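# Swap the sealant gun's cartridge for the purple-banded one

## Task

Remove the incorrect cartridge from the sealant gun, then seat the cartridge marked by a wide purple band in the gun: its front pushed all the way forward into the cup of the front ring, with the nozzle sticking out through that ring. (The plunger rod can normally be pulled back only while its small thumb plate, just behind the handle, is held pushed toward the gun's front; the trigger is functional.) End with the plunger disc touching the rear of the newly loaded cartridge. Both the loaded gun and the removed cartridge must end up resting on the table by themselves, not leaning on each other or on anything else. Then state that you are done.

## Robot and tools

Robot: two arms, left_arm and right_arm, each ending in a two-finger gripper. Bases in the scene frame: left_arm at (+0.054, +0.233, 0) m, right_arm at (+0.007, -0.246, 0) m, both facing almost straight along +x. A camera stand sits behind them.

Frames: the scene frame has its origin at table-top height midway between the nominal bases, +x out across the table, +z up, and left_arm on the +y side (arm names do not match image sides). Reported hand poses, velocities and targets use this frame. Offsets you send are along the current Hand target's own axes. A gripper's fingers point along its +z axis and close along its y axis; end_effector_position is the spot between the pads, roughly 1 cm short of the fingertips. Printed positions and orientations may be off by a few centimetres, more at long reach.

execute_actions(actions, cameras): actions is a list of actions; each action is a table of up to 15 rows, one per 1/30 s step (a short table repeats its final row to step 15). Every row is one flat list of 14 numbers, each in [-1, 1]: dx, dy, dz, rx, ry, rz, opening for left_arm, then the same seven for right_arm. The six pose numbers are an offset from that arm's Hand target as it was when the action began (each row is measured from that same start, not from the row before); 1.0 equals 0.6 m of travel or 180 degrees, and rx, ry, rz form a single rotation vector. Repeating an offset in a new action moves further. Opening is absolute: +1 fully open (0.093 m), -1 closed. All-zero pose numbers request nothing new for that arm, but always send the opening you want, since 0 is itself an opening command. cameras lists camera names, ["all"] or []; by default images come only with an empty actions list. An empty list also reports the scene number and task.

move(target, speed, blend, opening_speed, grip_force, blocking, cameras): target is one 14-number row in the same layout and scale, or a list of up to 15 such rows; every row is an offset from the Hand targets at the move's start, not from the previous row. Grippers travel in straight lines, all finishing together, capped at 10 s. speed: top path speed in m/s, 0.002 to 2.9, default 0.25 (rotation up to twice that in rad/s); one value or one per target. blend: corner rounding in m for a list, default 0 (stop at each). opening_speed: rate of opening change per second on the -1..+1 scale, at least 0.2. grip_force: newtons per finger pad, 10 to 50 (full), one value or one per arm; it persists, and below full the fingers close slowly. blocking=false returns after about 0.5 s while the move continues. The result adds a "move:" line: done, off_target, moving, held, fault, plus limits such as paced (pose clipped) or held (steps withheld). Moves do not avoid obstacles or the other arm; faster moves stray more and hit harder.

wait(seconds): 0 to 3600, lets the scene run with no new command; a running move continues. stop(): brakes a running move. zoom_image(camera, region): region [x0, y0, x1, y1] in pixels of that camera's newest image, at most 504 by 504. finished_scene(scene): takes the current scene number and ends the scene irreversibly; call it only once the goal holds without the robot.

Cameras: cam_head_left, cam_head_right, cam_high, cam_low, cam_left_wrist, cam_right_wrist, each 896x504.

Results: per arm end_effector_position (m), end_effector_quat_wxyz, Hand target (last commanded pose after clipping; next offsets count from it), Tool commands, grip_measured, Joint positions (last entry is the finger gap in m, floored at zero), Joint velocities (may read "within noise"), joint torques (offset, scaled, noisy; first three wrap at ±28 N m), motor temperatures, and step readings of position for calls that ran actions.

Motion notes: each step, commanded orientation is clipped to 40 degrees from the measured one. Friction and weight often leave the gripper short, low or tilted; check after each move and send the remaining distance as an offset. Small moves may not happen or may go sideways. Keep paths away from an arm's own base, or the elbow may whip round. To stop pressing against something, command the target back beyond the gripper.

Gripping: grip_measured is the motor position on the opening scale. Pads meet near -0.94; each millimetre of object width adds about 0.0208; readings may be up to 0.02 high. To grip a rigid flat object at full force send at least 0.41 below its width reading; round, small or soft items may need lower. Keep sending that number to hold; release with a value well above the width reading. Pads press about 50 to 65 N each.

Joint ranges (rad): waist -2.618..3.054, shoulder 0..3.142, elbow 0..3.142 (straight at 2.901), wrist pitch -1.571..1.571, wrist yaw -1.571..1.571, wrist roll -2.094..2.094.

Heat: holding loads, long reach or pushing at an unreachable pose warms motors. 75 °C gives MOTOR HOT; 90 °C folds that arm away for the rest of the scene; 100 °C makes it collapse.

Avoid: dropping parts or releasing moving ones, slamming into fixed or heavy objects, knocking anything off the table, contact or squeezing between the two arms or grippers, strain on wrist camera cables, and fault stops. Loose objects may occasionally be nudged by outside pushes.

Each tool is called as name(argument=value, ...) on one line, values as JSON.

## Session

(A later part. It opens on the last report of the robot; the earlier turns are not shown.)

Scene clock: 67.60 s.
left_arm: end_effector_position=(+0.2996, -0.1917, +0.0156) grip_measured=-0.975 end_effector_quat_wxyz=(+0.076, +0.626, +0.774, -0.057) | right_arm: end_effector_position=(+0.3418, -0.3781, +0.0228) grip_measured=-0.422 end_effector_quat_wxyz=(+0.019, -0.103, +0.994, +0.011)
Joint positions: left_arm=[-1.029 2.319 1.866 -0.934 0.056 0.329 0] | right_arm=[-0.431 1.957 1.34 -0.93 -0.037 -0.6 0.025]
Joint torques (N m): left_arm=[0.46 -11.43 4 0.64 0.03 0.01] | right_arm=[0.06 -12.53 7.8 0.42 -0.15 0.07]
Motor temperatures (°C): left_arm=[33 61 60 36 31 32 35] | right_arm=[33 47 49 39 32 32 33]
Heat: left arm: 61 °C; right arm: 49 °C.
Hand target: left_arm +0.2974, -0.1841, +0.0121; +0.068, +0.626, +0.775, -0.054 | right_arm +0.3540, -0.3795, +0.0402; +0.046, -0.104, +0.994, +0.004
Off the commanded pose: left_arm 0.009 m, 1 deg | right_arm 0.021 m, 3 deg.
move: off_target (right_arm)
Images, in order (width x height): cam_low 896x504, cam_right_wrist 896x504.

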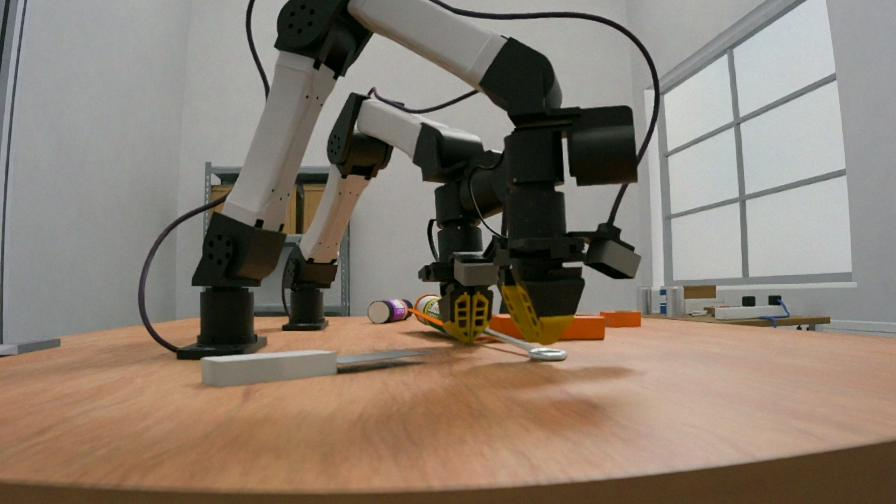

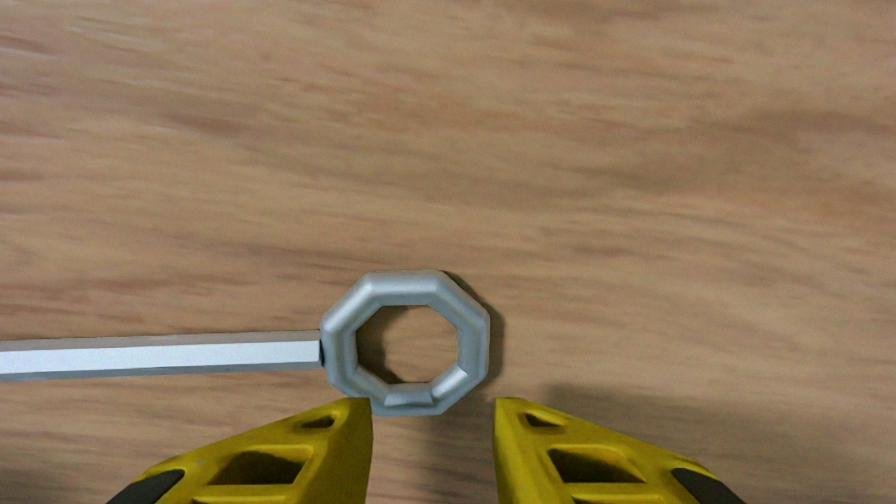

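move(target=[[0,0,0,0,0,0,-1.0,-0.002,0,0.0252,0,0,0,-0.44],[0,0,0,0,0,0,-1.0,0.0018,0,0.0685,0,0,0,-0.44]], speed=0.06, cameras=["cam_right_wrist","cam_low"])

zoom_image(camera="cam_low", region=[480, 290, 640, 390])

Scene clock: 79.40 s.
left_arm: end_effector_position=(+0.2996, -0.1917, +0.0156) grip_measured=-0.975 end_effector_quat_wxyz=(+0.076, +0.626, +0.774, -0.057) | right_arm: end_effector_position=(+0.3541, -0.3827, +0.0079) grip_measured=-0.438 end_effector_quat_wxyz=(+0.042, -0.104, +0.994, +0.000)
Joint positions: left_arm=[-1.029 2.319 1.866 -0.934 0.056 0.329 0] | right_arm=[-0.431 1.983 1.31 -0.824 -0.04 -0.6 0.024]
Joint torques (N m): left_arm=[0.49 -11.25 4.11 0.65 0.03 0] | right_arm=[0.47 -8.5 3.78 0.89 -0.1 0.12]
Motor temperatures (°C): left_arm=[33 65 59 36 31 32 35] | right_arm=[33 47 50 39 32 32 33]
Heat: left arm: 65 °C; right arm: 50 °C.
Hand target: left_arm +0.2974, -0.1841, +0.0121; +0.068, +0.626, +0.775, -0.054 | right_arm +0.3566, -0.3790, -0.0008; +0.046, -0.104, +0.994, +0.004
Off the commanded pose: left_arm 0.009 m, 1 deg | right_arm 0.010 m, 1 deg.
move: done
Images, in order (width x height): cam_low 896x504, cam_right_wrist 896x504.

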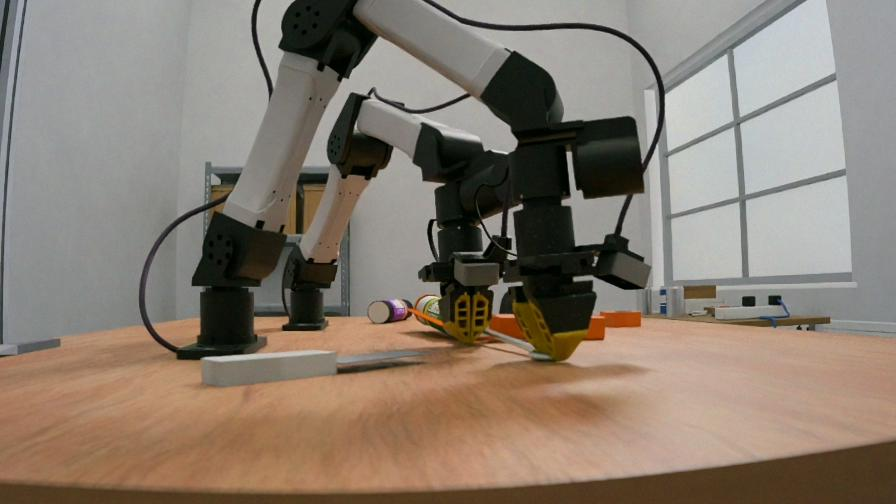

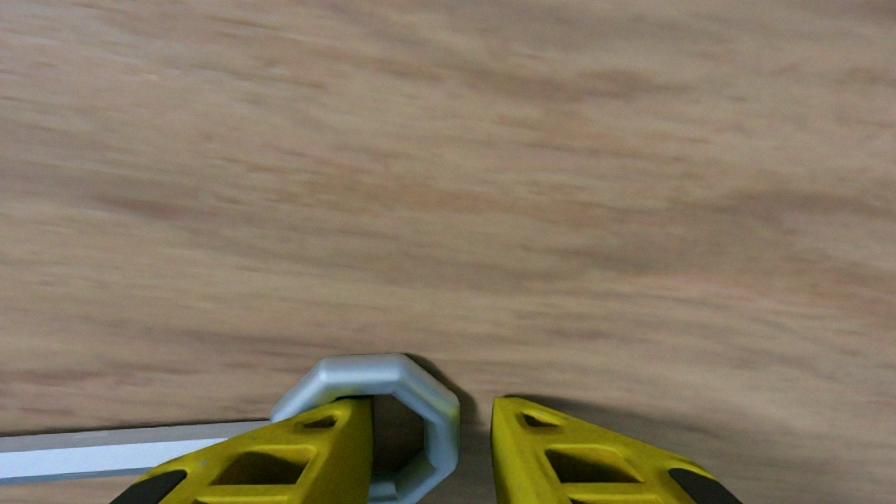

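Scaled by 3.150 from the camera's image (finer frame: 1280x720).

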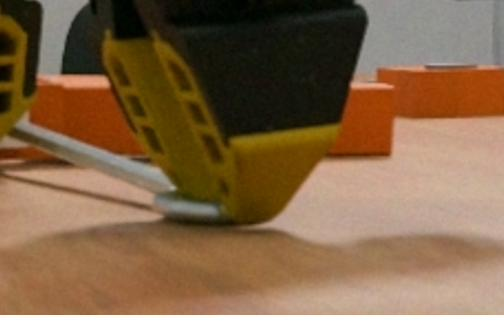

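move(target=[0,0,0,0,0,0,-1.0,0,0,0.004,0,0,0,-1.0], speed=0.06, opening_speed=0.5, cameras=["cam_right_wrist","cam_low"])

zoom_image(camera="cam_low", region=[480, 290, 640, 390])

Scene clock: 82.30 s.
left_arm: end_effector_position=(+0.2996, -0.1917, +0.0156) grip_measured=-0.975 end_effector_quat_wxyz=(+0.076, +0.626, +0.774, -0.057) | right_arm: end_effector_position=(+0.3549, -0.3833, +0.0065) grip_measured=-0.899 end_effector_quat_wxyz=(+0.044, -0.108, +0.993, -0.002)
Joint positions: left_arm=[-1.029 2.319 1.866 -0.934 0.056 0.329 0] | right_arm=[-0.431 1.984 1.304 -0.811 -0.039 -0.61 0.002]
Joint torques (N m): left_arm=[0.5 -11.33 4.01 0.63 0.03 0.01] | right_arm=[0.51 -8.14 3.95 0.84 -0.15 0.25]
Motor temperatures (°C): left_arm=[33 66 59 36 31 32 35] | right_arm=[33 47 50 39 32 32 33]
Heat: left arm: 66 °C; right arm: 50 °C.
Hand target: left_arm +0.2974, -0.1841, +0.0121; +0.068, +0.626, +0.775, -0.054 | right_arm +0.3569, -0.3790, -0.0032; +0.046, -0.104, +0.994, +0.004
Off the commanded pose: left_arm 0.009 m, 1 deg | right_arm 0.011 m, 1 deg.
move: off_target (right_arm)
Images, in order (width x height): cam_low 896x504, cam_right_wrist 896x504.

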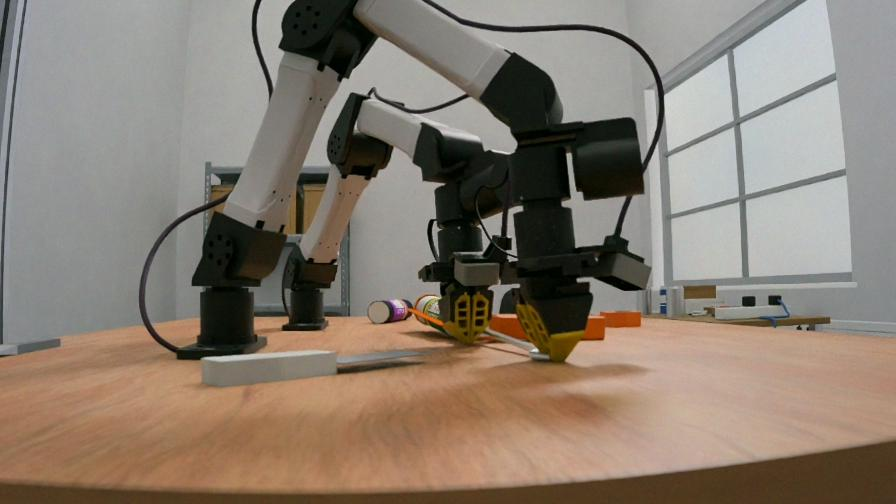

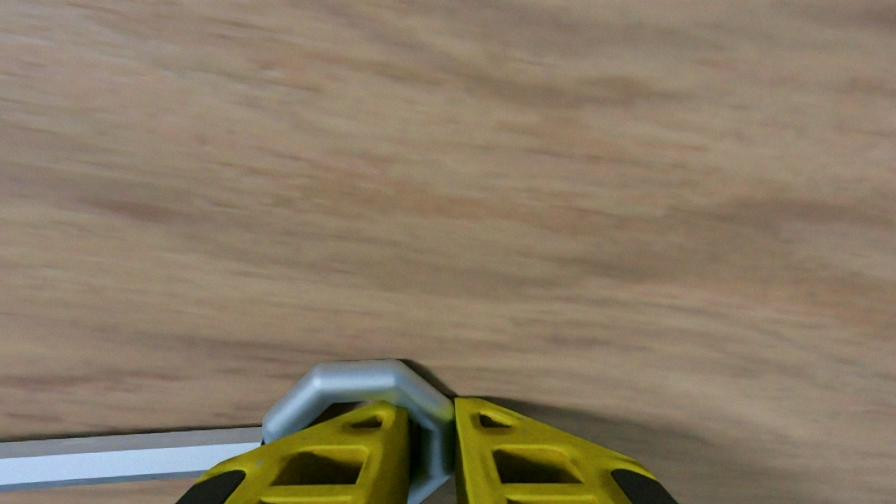

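Scaled by 3.150 from the camera's image (finer frame: 1280x720).

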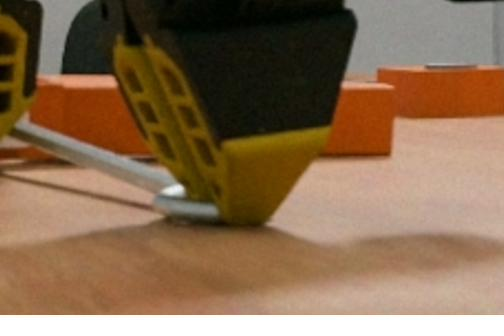

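move(target=[0.033,0,-0.0057,0,0,0,-1.0,-0.0038,0,-0.0432,0,0,0,-1.0], speed=0.08, cameras=["cam_right_wrist","cam_left_wrist","cam_low"])

Scene clock: 85.37 s.
left_arm: end_effector_position=(+0.2981, -0.1823, +0.0165) grip_measured=-0.975 end_effector_quat_wxyz=(+0.094, +0.623, +0.774, -0.064) | right_arm: end_effector_position=(+0.3455, -0.3776, +0.0074) grip_measured=-0.917 end_effector_quat_wxyz=(+0.026, -0.108, +0.994, +0.014)
Joint positions: left_arm=[-1.02 2.247 1.74 -0.844 0.058 0.332 0] | right_arm=[-0.431 1.984 1.311 -0.866 -0.049 -0.609 0.001]
Joint torques (N m): left_arm=[0.99 -11.25 3.85 0.35 0.03 0.15] | right_arm=[0.51 -12.18 7.61 0.4 -0.03 0.23]
Motor temperatures (°C): left_arm=[33 67 58 36 31 32 35] | right_arm=[33 47 50 39 32 32 33]
Heat: left arm: 67 °C; right arm: 50 °C.
Hand target: left_arm +0.2931, -0.1645, +0.0122; +0.068, +0.626, +0.775, -0.054 | right_arm +0.3567, -0.3789, +0.0227; +0.046, -0.104, +0.994, +0.004
Off the commanded pose: left_arm 0.019 m, 3 deg | right_arm 0.019 m, 3 deg.
move: off_target (left_arm, right_arm)
Images, in order (width x height): cam_low 896x504, cam_left_wrist 896x504, cam_right_wrist 896x504.

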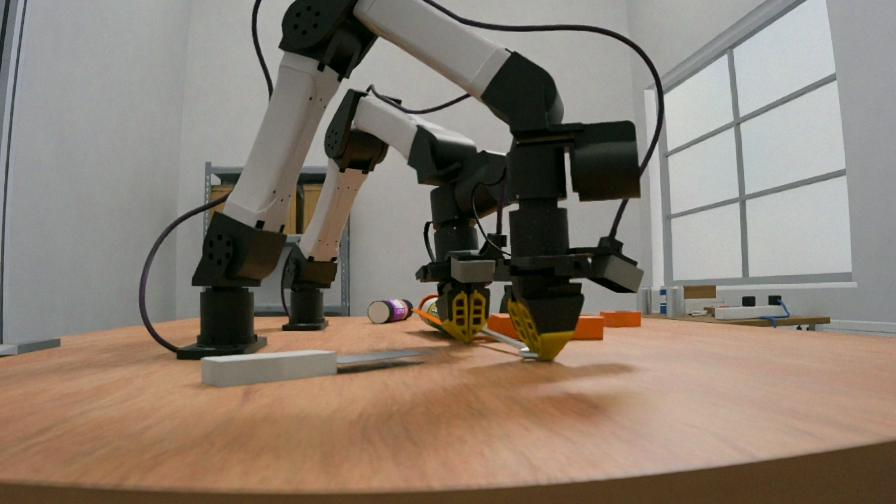

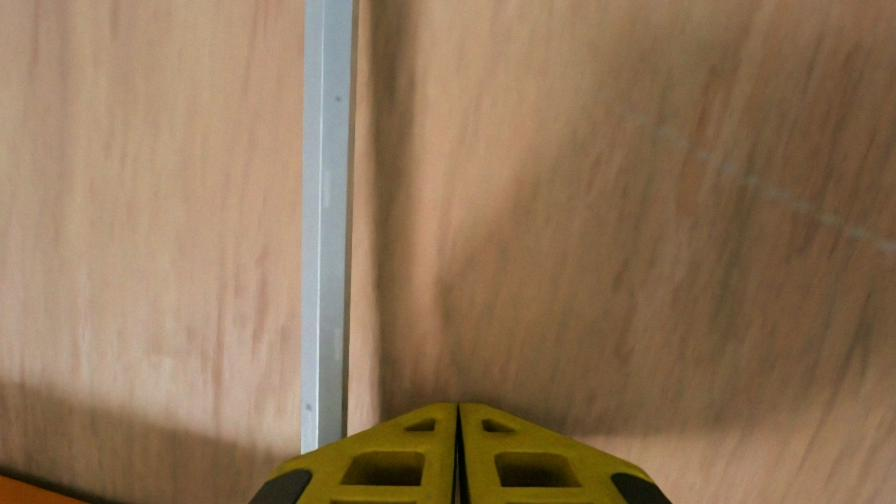

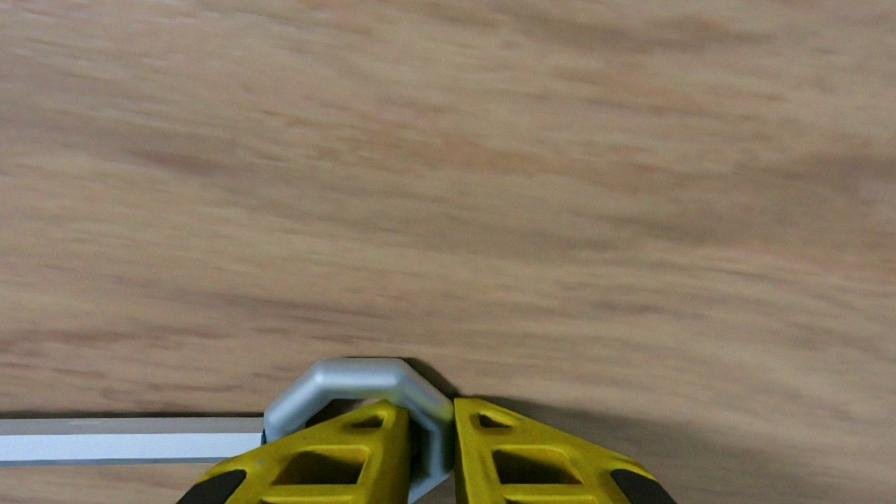

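move(target=[0.0575,0,-0.0101,0,0,0,-1.0,-0.0148,-0.0522,-0.0237,0,0,0,-1.0], speed=0.08, cameras=["cam_right_wrist","cam_left_wrist","cam_low","cam_high"])

Scene clock: 88.50 s.
left_arm: end_effector_position=(+0.2981, -0.1748, +0.0266) grip_measured=-0.975 end_effector_quat_wxyz=(+0.137, +0.625, +0.763, -0.090) | right_arm: end_effector_position=(+0.3478, -0.3750, +0.0264) grip_measured=-0.938 end_effector_quat_wxyz=(+0.009, -0.108, +0.993, +0.056)
Joint positions: left_arm=[-1.002 2.131 1.564 -0.685 0.086 0.359 0] | right_arm=[-0.448 2.023 1.447 -1.035 -0.107 -0.631 0]
Joint torques (N m): left_arm=[1.84 -10.7 3.3 -0.31 -0.13 0.11] | right_arm=[-3.21 -10.52 9.69 0.86 0.59 -0.14]
Motor temperatures (°C): left_arm=[33 67 58 36 31 32 35] | right_arm=[33 48 50 39 32 32 34]
Heat: left arm: 67 °C; right arm: 50 °C.
Hand target: left_arm +0.2858, -0.1303, +0.0122; +0.068, +0.626, +0.775, -0.054 | right_arm +0.3706, -0.4080, +0.0379; +0.046, -0.104, +0.994, +0.004
Off the commanded pose: left_arm 0.048 m, 9 deg | right_arm 0.042 m, 7 deg.
move: off_target (left_arm, right_arm)
Images, in order (width x height): cam_high 896x504, cam_low 896x504, cam_left_wrist 896x504, cam_right_wrist 896x504.

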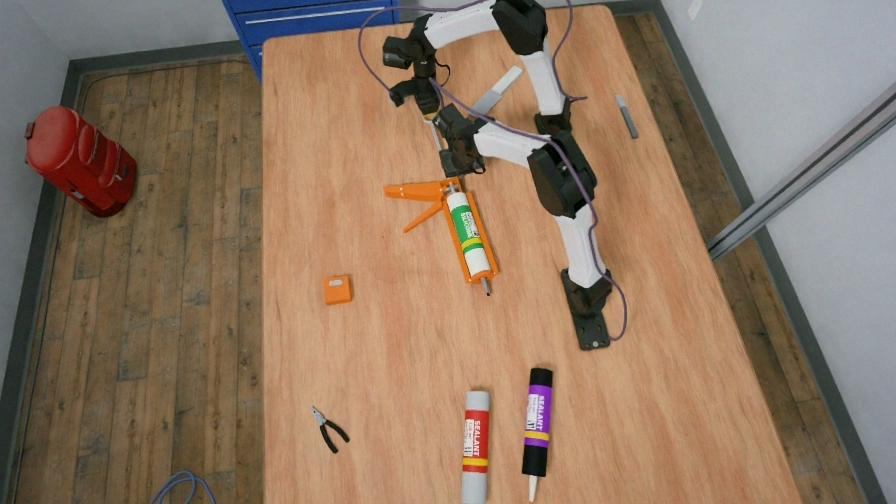

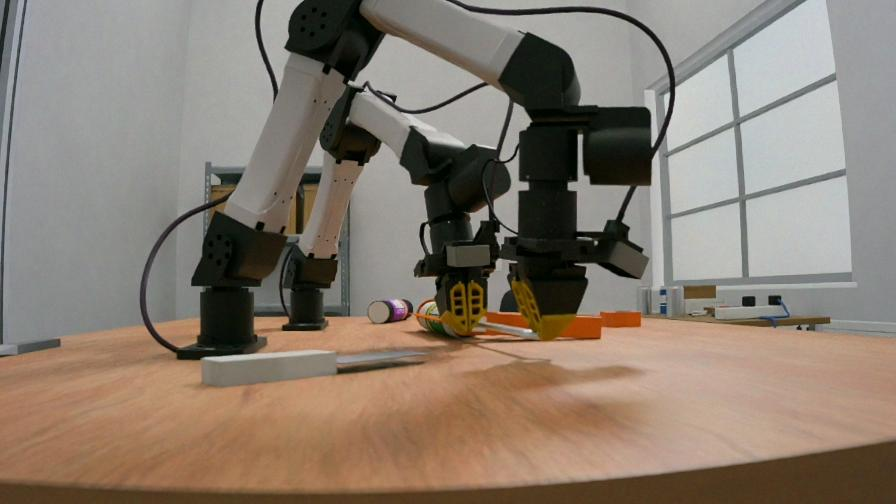

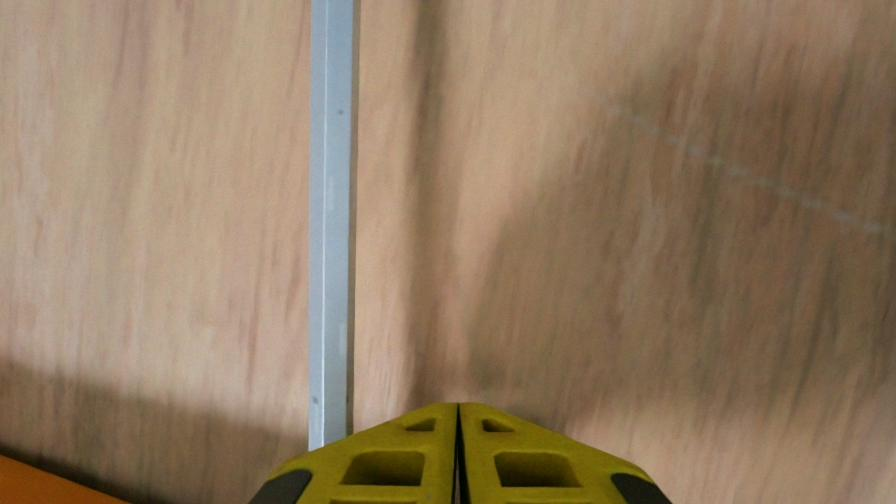

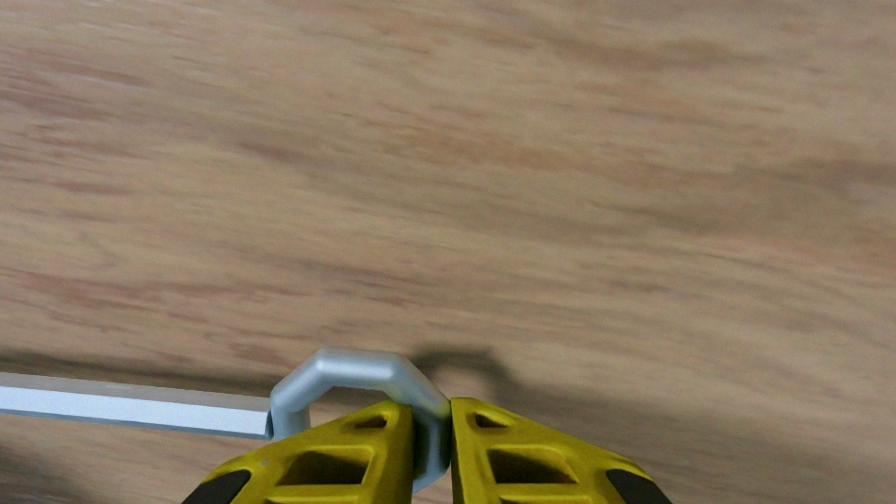

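move(target=[0.052,0,0.0078,0,0,0,-1.0,0.0016,-0.025,0.0166,0,0,0,-1.0], speed=0.08, cameras=["cam_right_wrist","cam_left_wrist","cam_low","cam_high"])

Scene clock: 92.20 s.
left_arm: end_effector_position=(+0.2945, -0.1670, +0.0253) grip_measured=-0.975 end_effector_quat_wxyz=(+0.168, +0.628, +0.751, -0.113) | right_arm: end_effector_position=(+0.3411, -0.3695, +0.0222) grip_measured=-0.943 end_effector_quat_wxyz=(-0.005, -0.111, +0.989, +0.094)
Joint positions: left_arm=[-0.988 2.052 1.408 -0.536 0.119 0.384 0] | right_arm=[-0.466 2.056 1.469 -1.09 -0.157 -0.661 0]
Joint torques (N m): left_arm=[2.73 -10.24 2.65 -0.76 -0.36 0.15] | right_arm=[-4.52 -10.45 9.98 1.24 1.11 -0.07]
Motor temperatures (°C): left_arm=[33 67 58 36 31 32 35] | right_arm=[33 48 51 39 33 32 34]
Heat: left arm: 67 °C; right arm: 51 °C.
Hand target: left_arm +0.2795, -0.1010, +0.0021; +0.068, +0.626, +0.775, -0.054 | right_arm +0.3736, -0.4227, +0.0279; +0.046, -0.104, +0.994, +0.004
Off the commanded pose: left_arm 0.071 m, 14 deg | right_arm 0.063 m, 12 deg.
move: off_target (left_arm, right_arm)
Images, in order (width x height): cam_high 896x504, cam_low 896x504, cam_left_wrist 896x504, cam_right_wrist 896x504.

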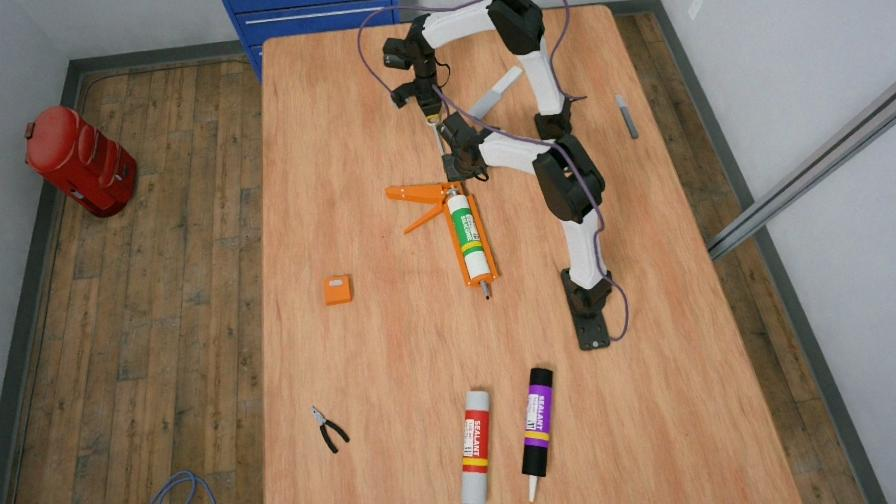

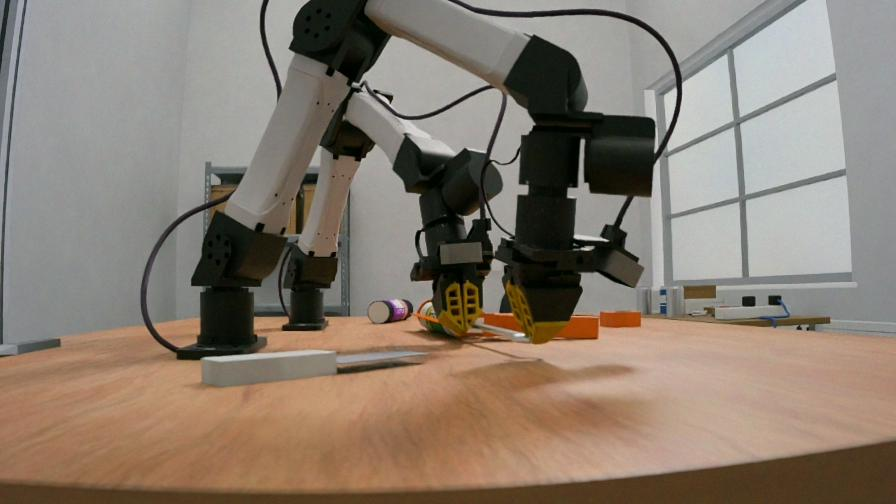

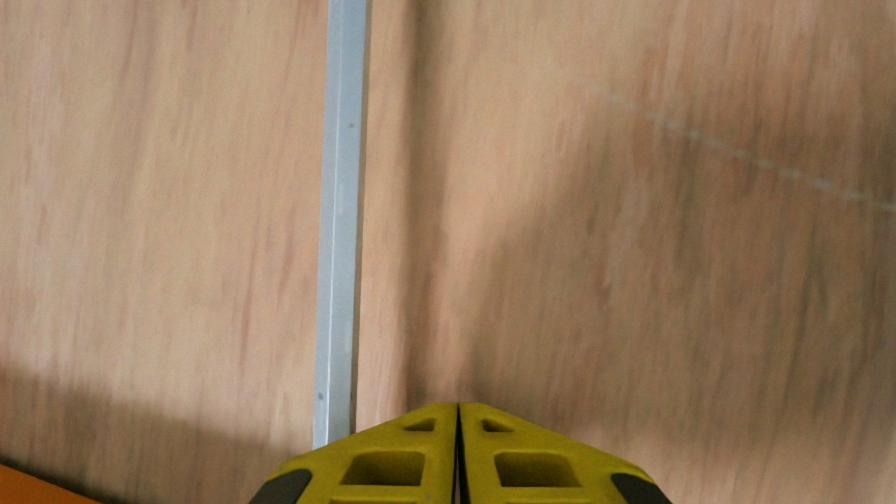

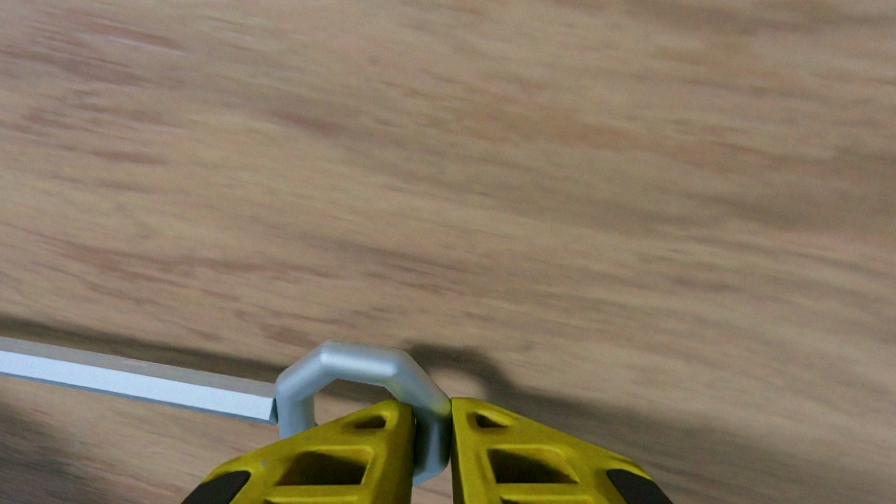

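zoom_image(camera="cam_high", region=[380, 90, 520, 300])

zoom_image(camera="cam_low", region=[400, 270, 640, 390])

Scaled by 2.400 from the camera's image (finer frame: 1280x720).

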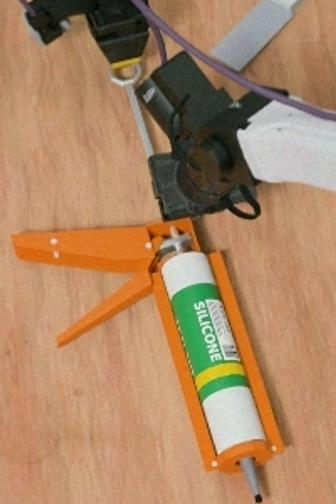

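Scaled by 2.100 from the camera's image (finer frame: 1280x720).

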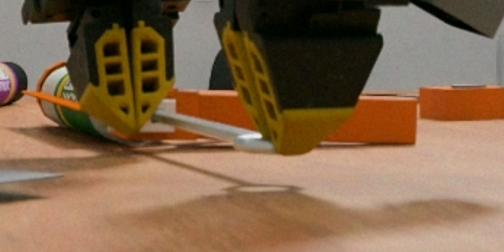

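move(target=[0.02,0,0,0,0,0,-1.0,0,-0.042,0,0,0,0,-1.0], speed=0.08, cameras=["cam_right_wrist","cam_left_wrist","cam_high"])

zoom_image(camera="cam_high", region=[380, 90, 520, 300])

Scene clock: 97.60 s.
left_arm: end_effector_position=(+0.2938, -0.1649, +0.0309) grip_measured=-0.975 end_effector_quat_wxyz=(+0.185, +0.629, +0.745, -0.123) | right_arm: end_effector_position=(+0.3409, -0.3707, +0.0268) grip_measured=-0.943 end_effector_quat_wxyz=(-0.016, -0.112, +0.985, +0.132)
Joint positions: left_arm=[-0.981 2.013 1.356 -0.485 0.133 0.396 0] | right_arm=[-0.492 2.109 1.554 -1.188 -0.206 -0.699 0]
Joint torques (N m): left_arm=[3.11 -9.7 2.33 -0.94 -0.45 0.16] | right_arm=[-6.65 -11.18 10.81 1.53 1.61 -0.06]
Motor temperatures (°C): left_arm=[33 67 57 36 31 32 35] | right_arm=[33 49 53 39 33 32 34]
Heat: left arm: 67 °C; right arm: 53 °C.
Hand target: left_arm +0.2770, -0.0895, +0.0001; +0.068, +0.626, +0.775, -0.054 | right_arm +0.3788, -0.4473, +0.0279; +0.046, -0.104, +0.994, +0.004
Off the commanded pose: left_arm 0.083 m, 16 deg | right_arm 0.086 m, 16 deg.
move: off_target (left_arm, right_arm)
Images, in order (width x height): cam_high 896x504, cam_left_wrist 896x504, cam_right_wrist 896x504.

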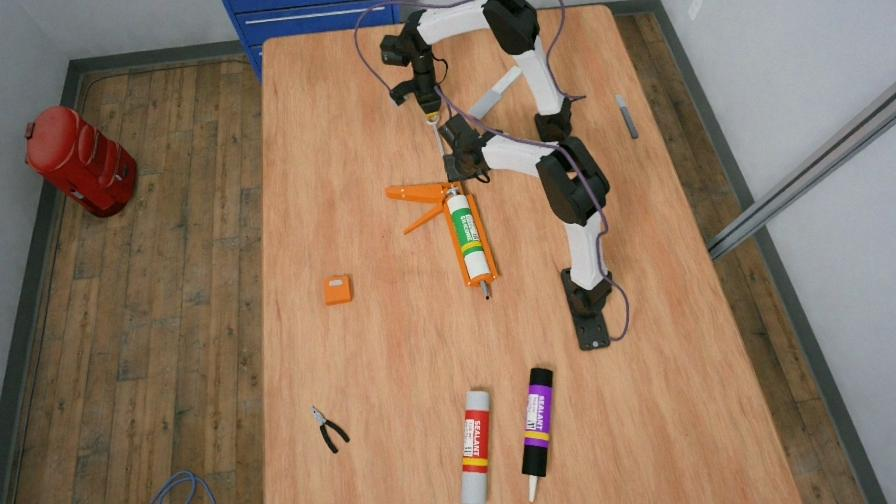

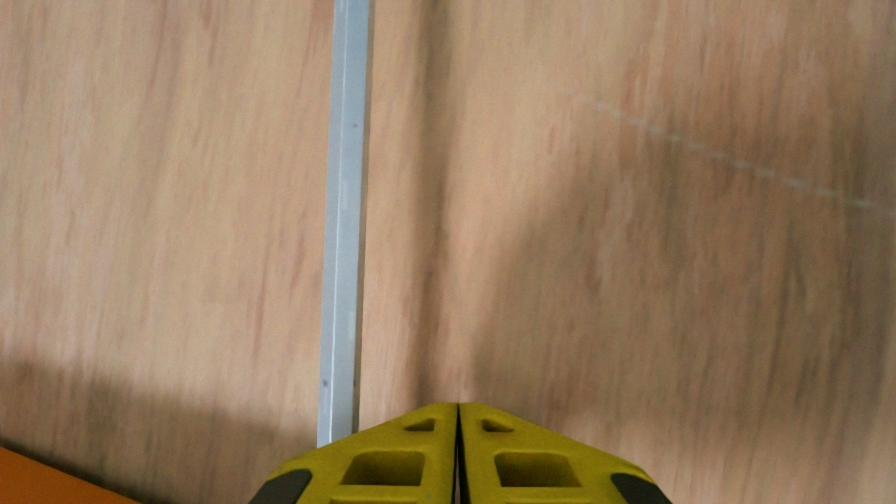

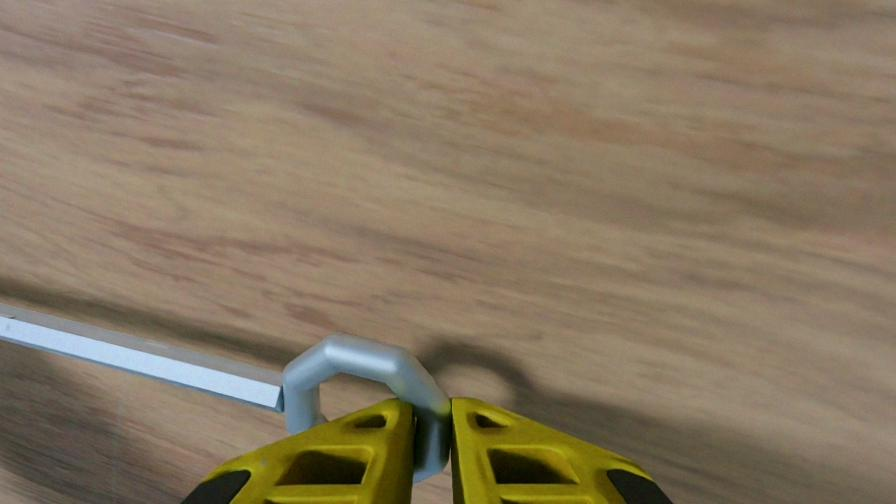

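Scaled by 2.400 from the camera's image (finer frame: 1280x720).

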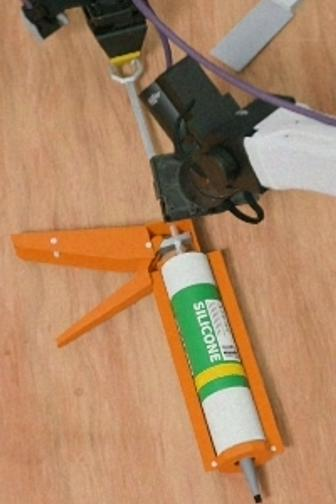

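move(target=[0.065,0,0.02,0,0,0,-1.0,0,-0.015,0,0,0,0,-1.0], speed=0.1, cameras=["cam_right_wrist","cam_left_wrist","cam_high"])

zoom_image(camera="cam_high", region=[380, 90, 520, 300])

Scene clock: 105.20 s.
left_arm: end_effector_position=(+0.2908, -0.1454, +0.0299) grip_measured=-0.975 end_effector_quat_wxyz=(+0.217, +0.633, +0.730, -0.140) | right_arm: end_effector_position=(+0.3400, -0.3865, +0.0234) grip_measured=-0.943 end_effector_quat_wxyz=(-0.020, -0.108, +0.986, +0.128)
Joint positions: left_arm=[-0.95 1.916 1.175 -0.331 0.167 0.439 0] | right_arm=[-0.524 2.14 1.59 -1.201 -0.188 -0.721 0]
Joint torques (N m): left_arm=[3.66 -7.86 1.26 -1.19 -0.65 0.14] | right_arm=[-5.08 -11.97 11.08 1.49 1.39 -0.04]
Motor temperatures (°C): left_arm=[34 66 57 36 31 32 35] | right_arm=[34 49 54 40 34 32 34]
Heat: left arm: 66 °C; right arm: 54 °C.
Hand target: left_arm +0.2695, -0.0540, -0.0185; +0.068, +0.626, +0.775, -0.054 | right_arm +0.3806, -0.4561, +0.0278; +0.046, -0.104, +0.994, +0.004
Off the commanded pose: left_arm 0.106 m, 20 deg | right_arm 0.081 m, 16 deg.
move: off_target (left_arm, right_arm)
Images, in order (width x height): cam_high 896x504, cam_left_wrist 896x504, cam_right_wrist 896x504.

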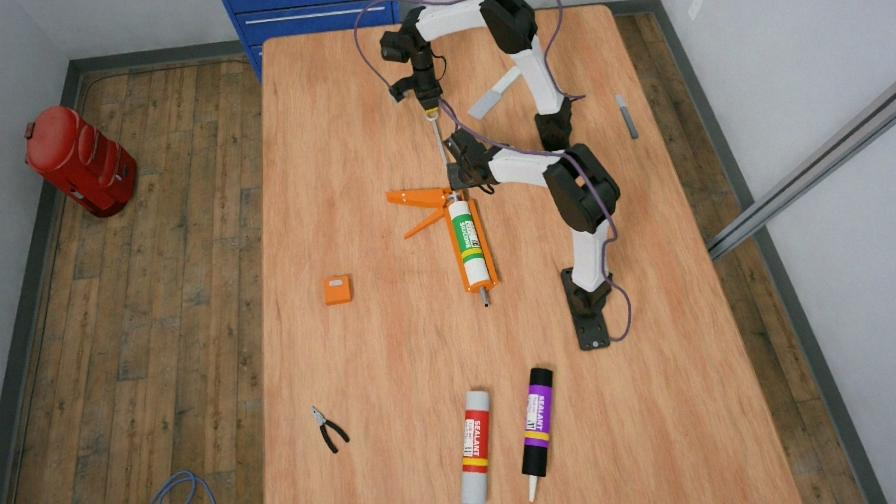

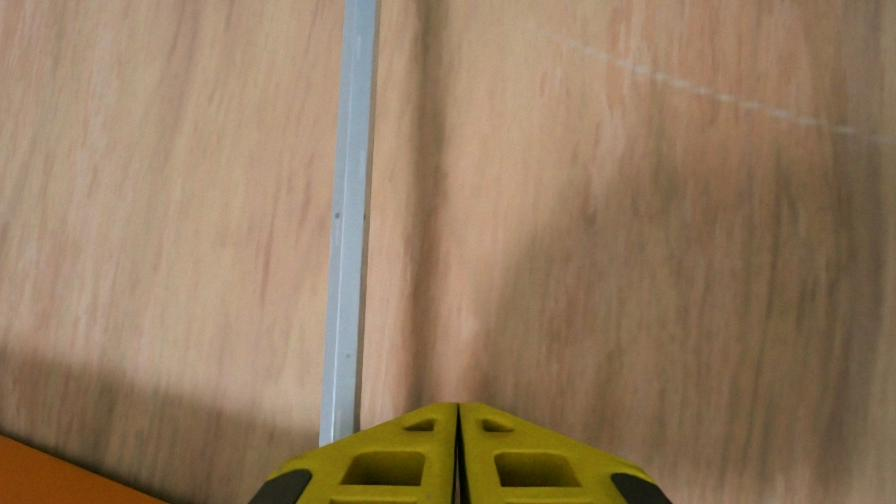

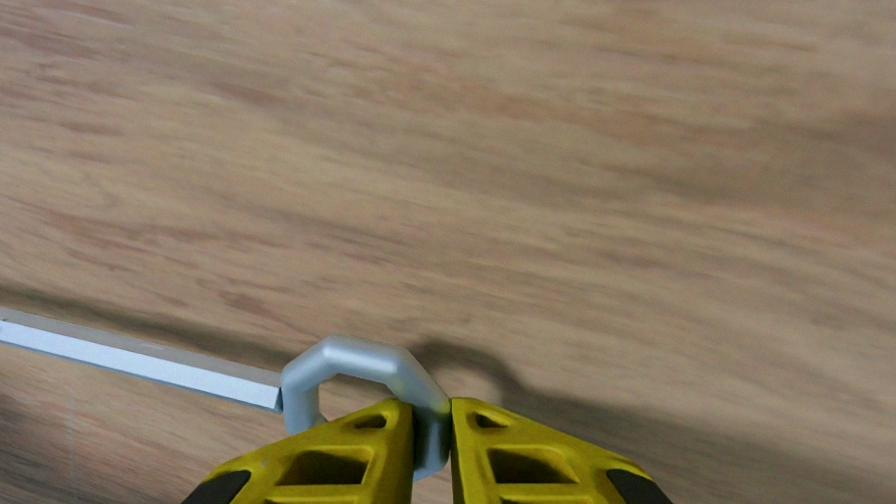

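Scaled by 2.400 from the camera's image (finer frame: 1280x720).

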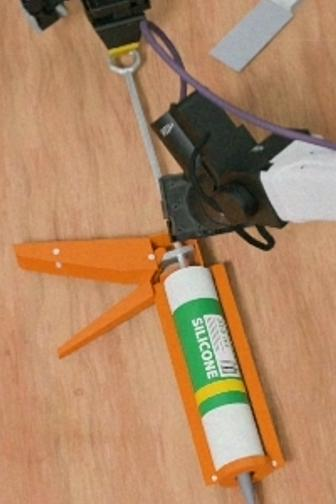

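move(target=[0.032,0,0.01,0,0,0,-1.0,0,-0.033,0,0,0,0,-1.0], speed=0.1, cameras=["cam_right_wrist","cam_left_wrist","cam_high"])

zoom_image(camera="cam_high", region=[380, 90, 520, 300])

Scene clock: 107.47 s.
left_arm: end_effector_position=(+0.2909, -0.1417, +0.0355) grip_measured=-0.975 end_effector_quat_wxyz=(+0.249, +0.635, +0.715, -0.153) | right_arm: end_effector_position=(+0.3422, -0.3868, +0.0283) grip_measured=-0.943 end_effector_quat_wxyz=(-0.028, -0.110, +0.982, +0.151)
Joint positions: left_arm=[-0.937 1.865 1.09 -0.229 0.188 0.462 0] | right_arm=[-0.534 2.183 1.667 -1.279 -0.215 -0.745 0]
Joint torques (N m): left_arm=[4.08 -6.99 0.62 -1.42 -0.77 0.12] | right_arm=[-7.54 -12.29 11.66 1.66 1.7 -0.09]
Motor temperatures (°C): left_arm=[34 66 56 36 31 32 35] | right_arm=[34 50 54 41 34 32 34]
Heat: left arm: 66 °C; right arm: 54 °C.
Hand target: left_arm +0.2658, -0.0365, -0.0277; +0.068, +0.626, +0.775, -0.054 | right_arm +0.3847, -0.4756, +0.0280; +0.046, -0.104, +0.994, +0.004
Off the commanded pose: left_arm 0.125 m, 25 deg | right_arm 0.098 m, 19 deg.
move: off_target (left_arm, right_arm)
Images, in order (width x height): cam_high 896x504, cam_left_wrist 896x504, cam_right_wrist 896x504.

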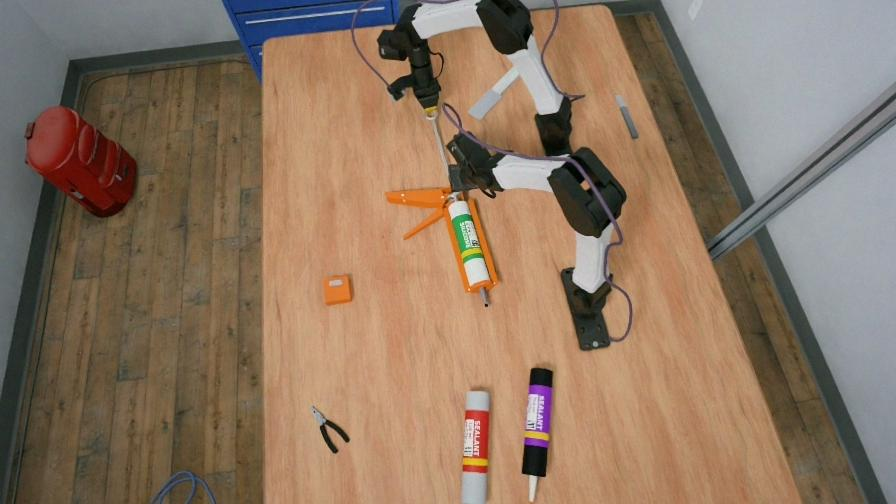

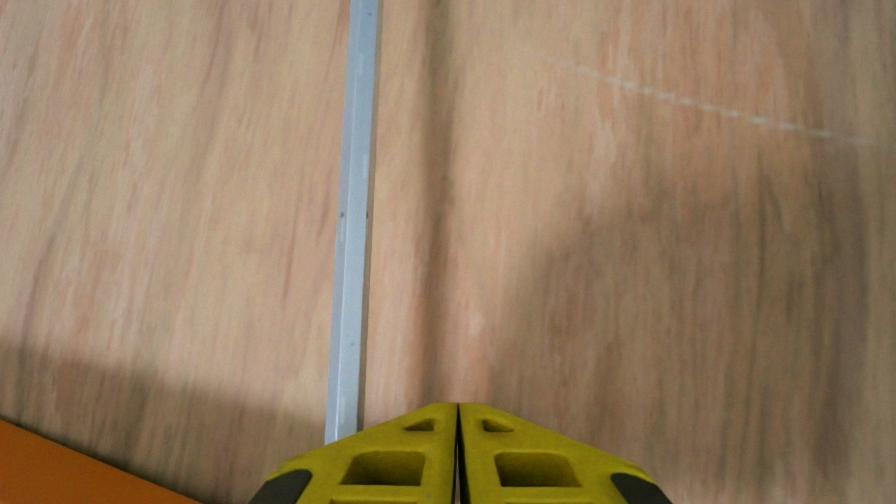

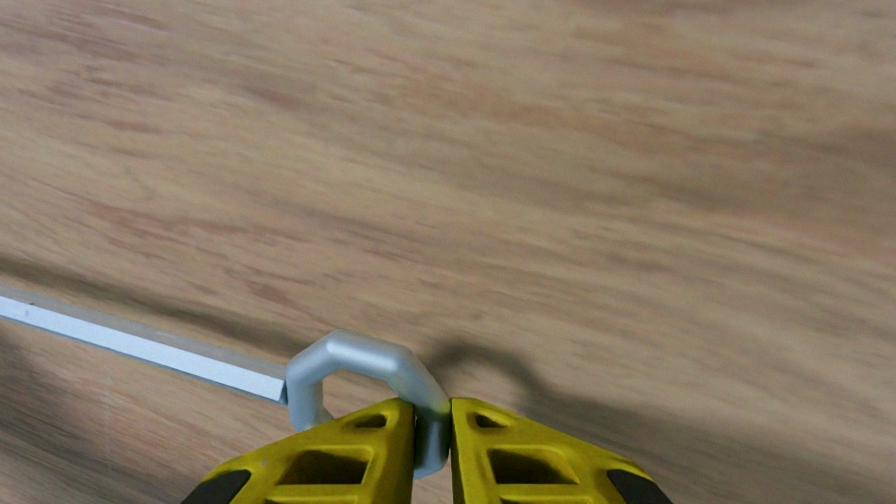

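Scaled by 2.400 from the camera's image (finer frame: 1280x720).

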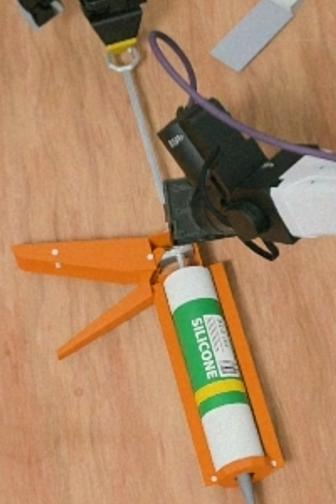

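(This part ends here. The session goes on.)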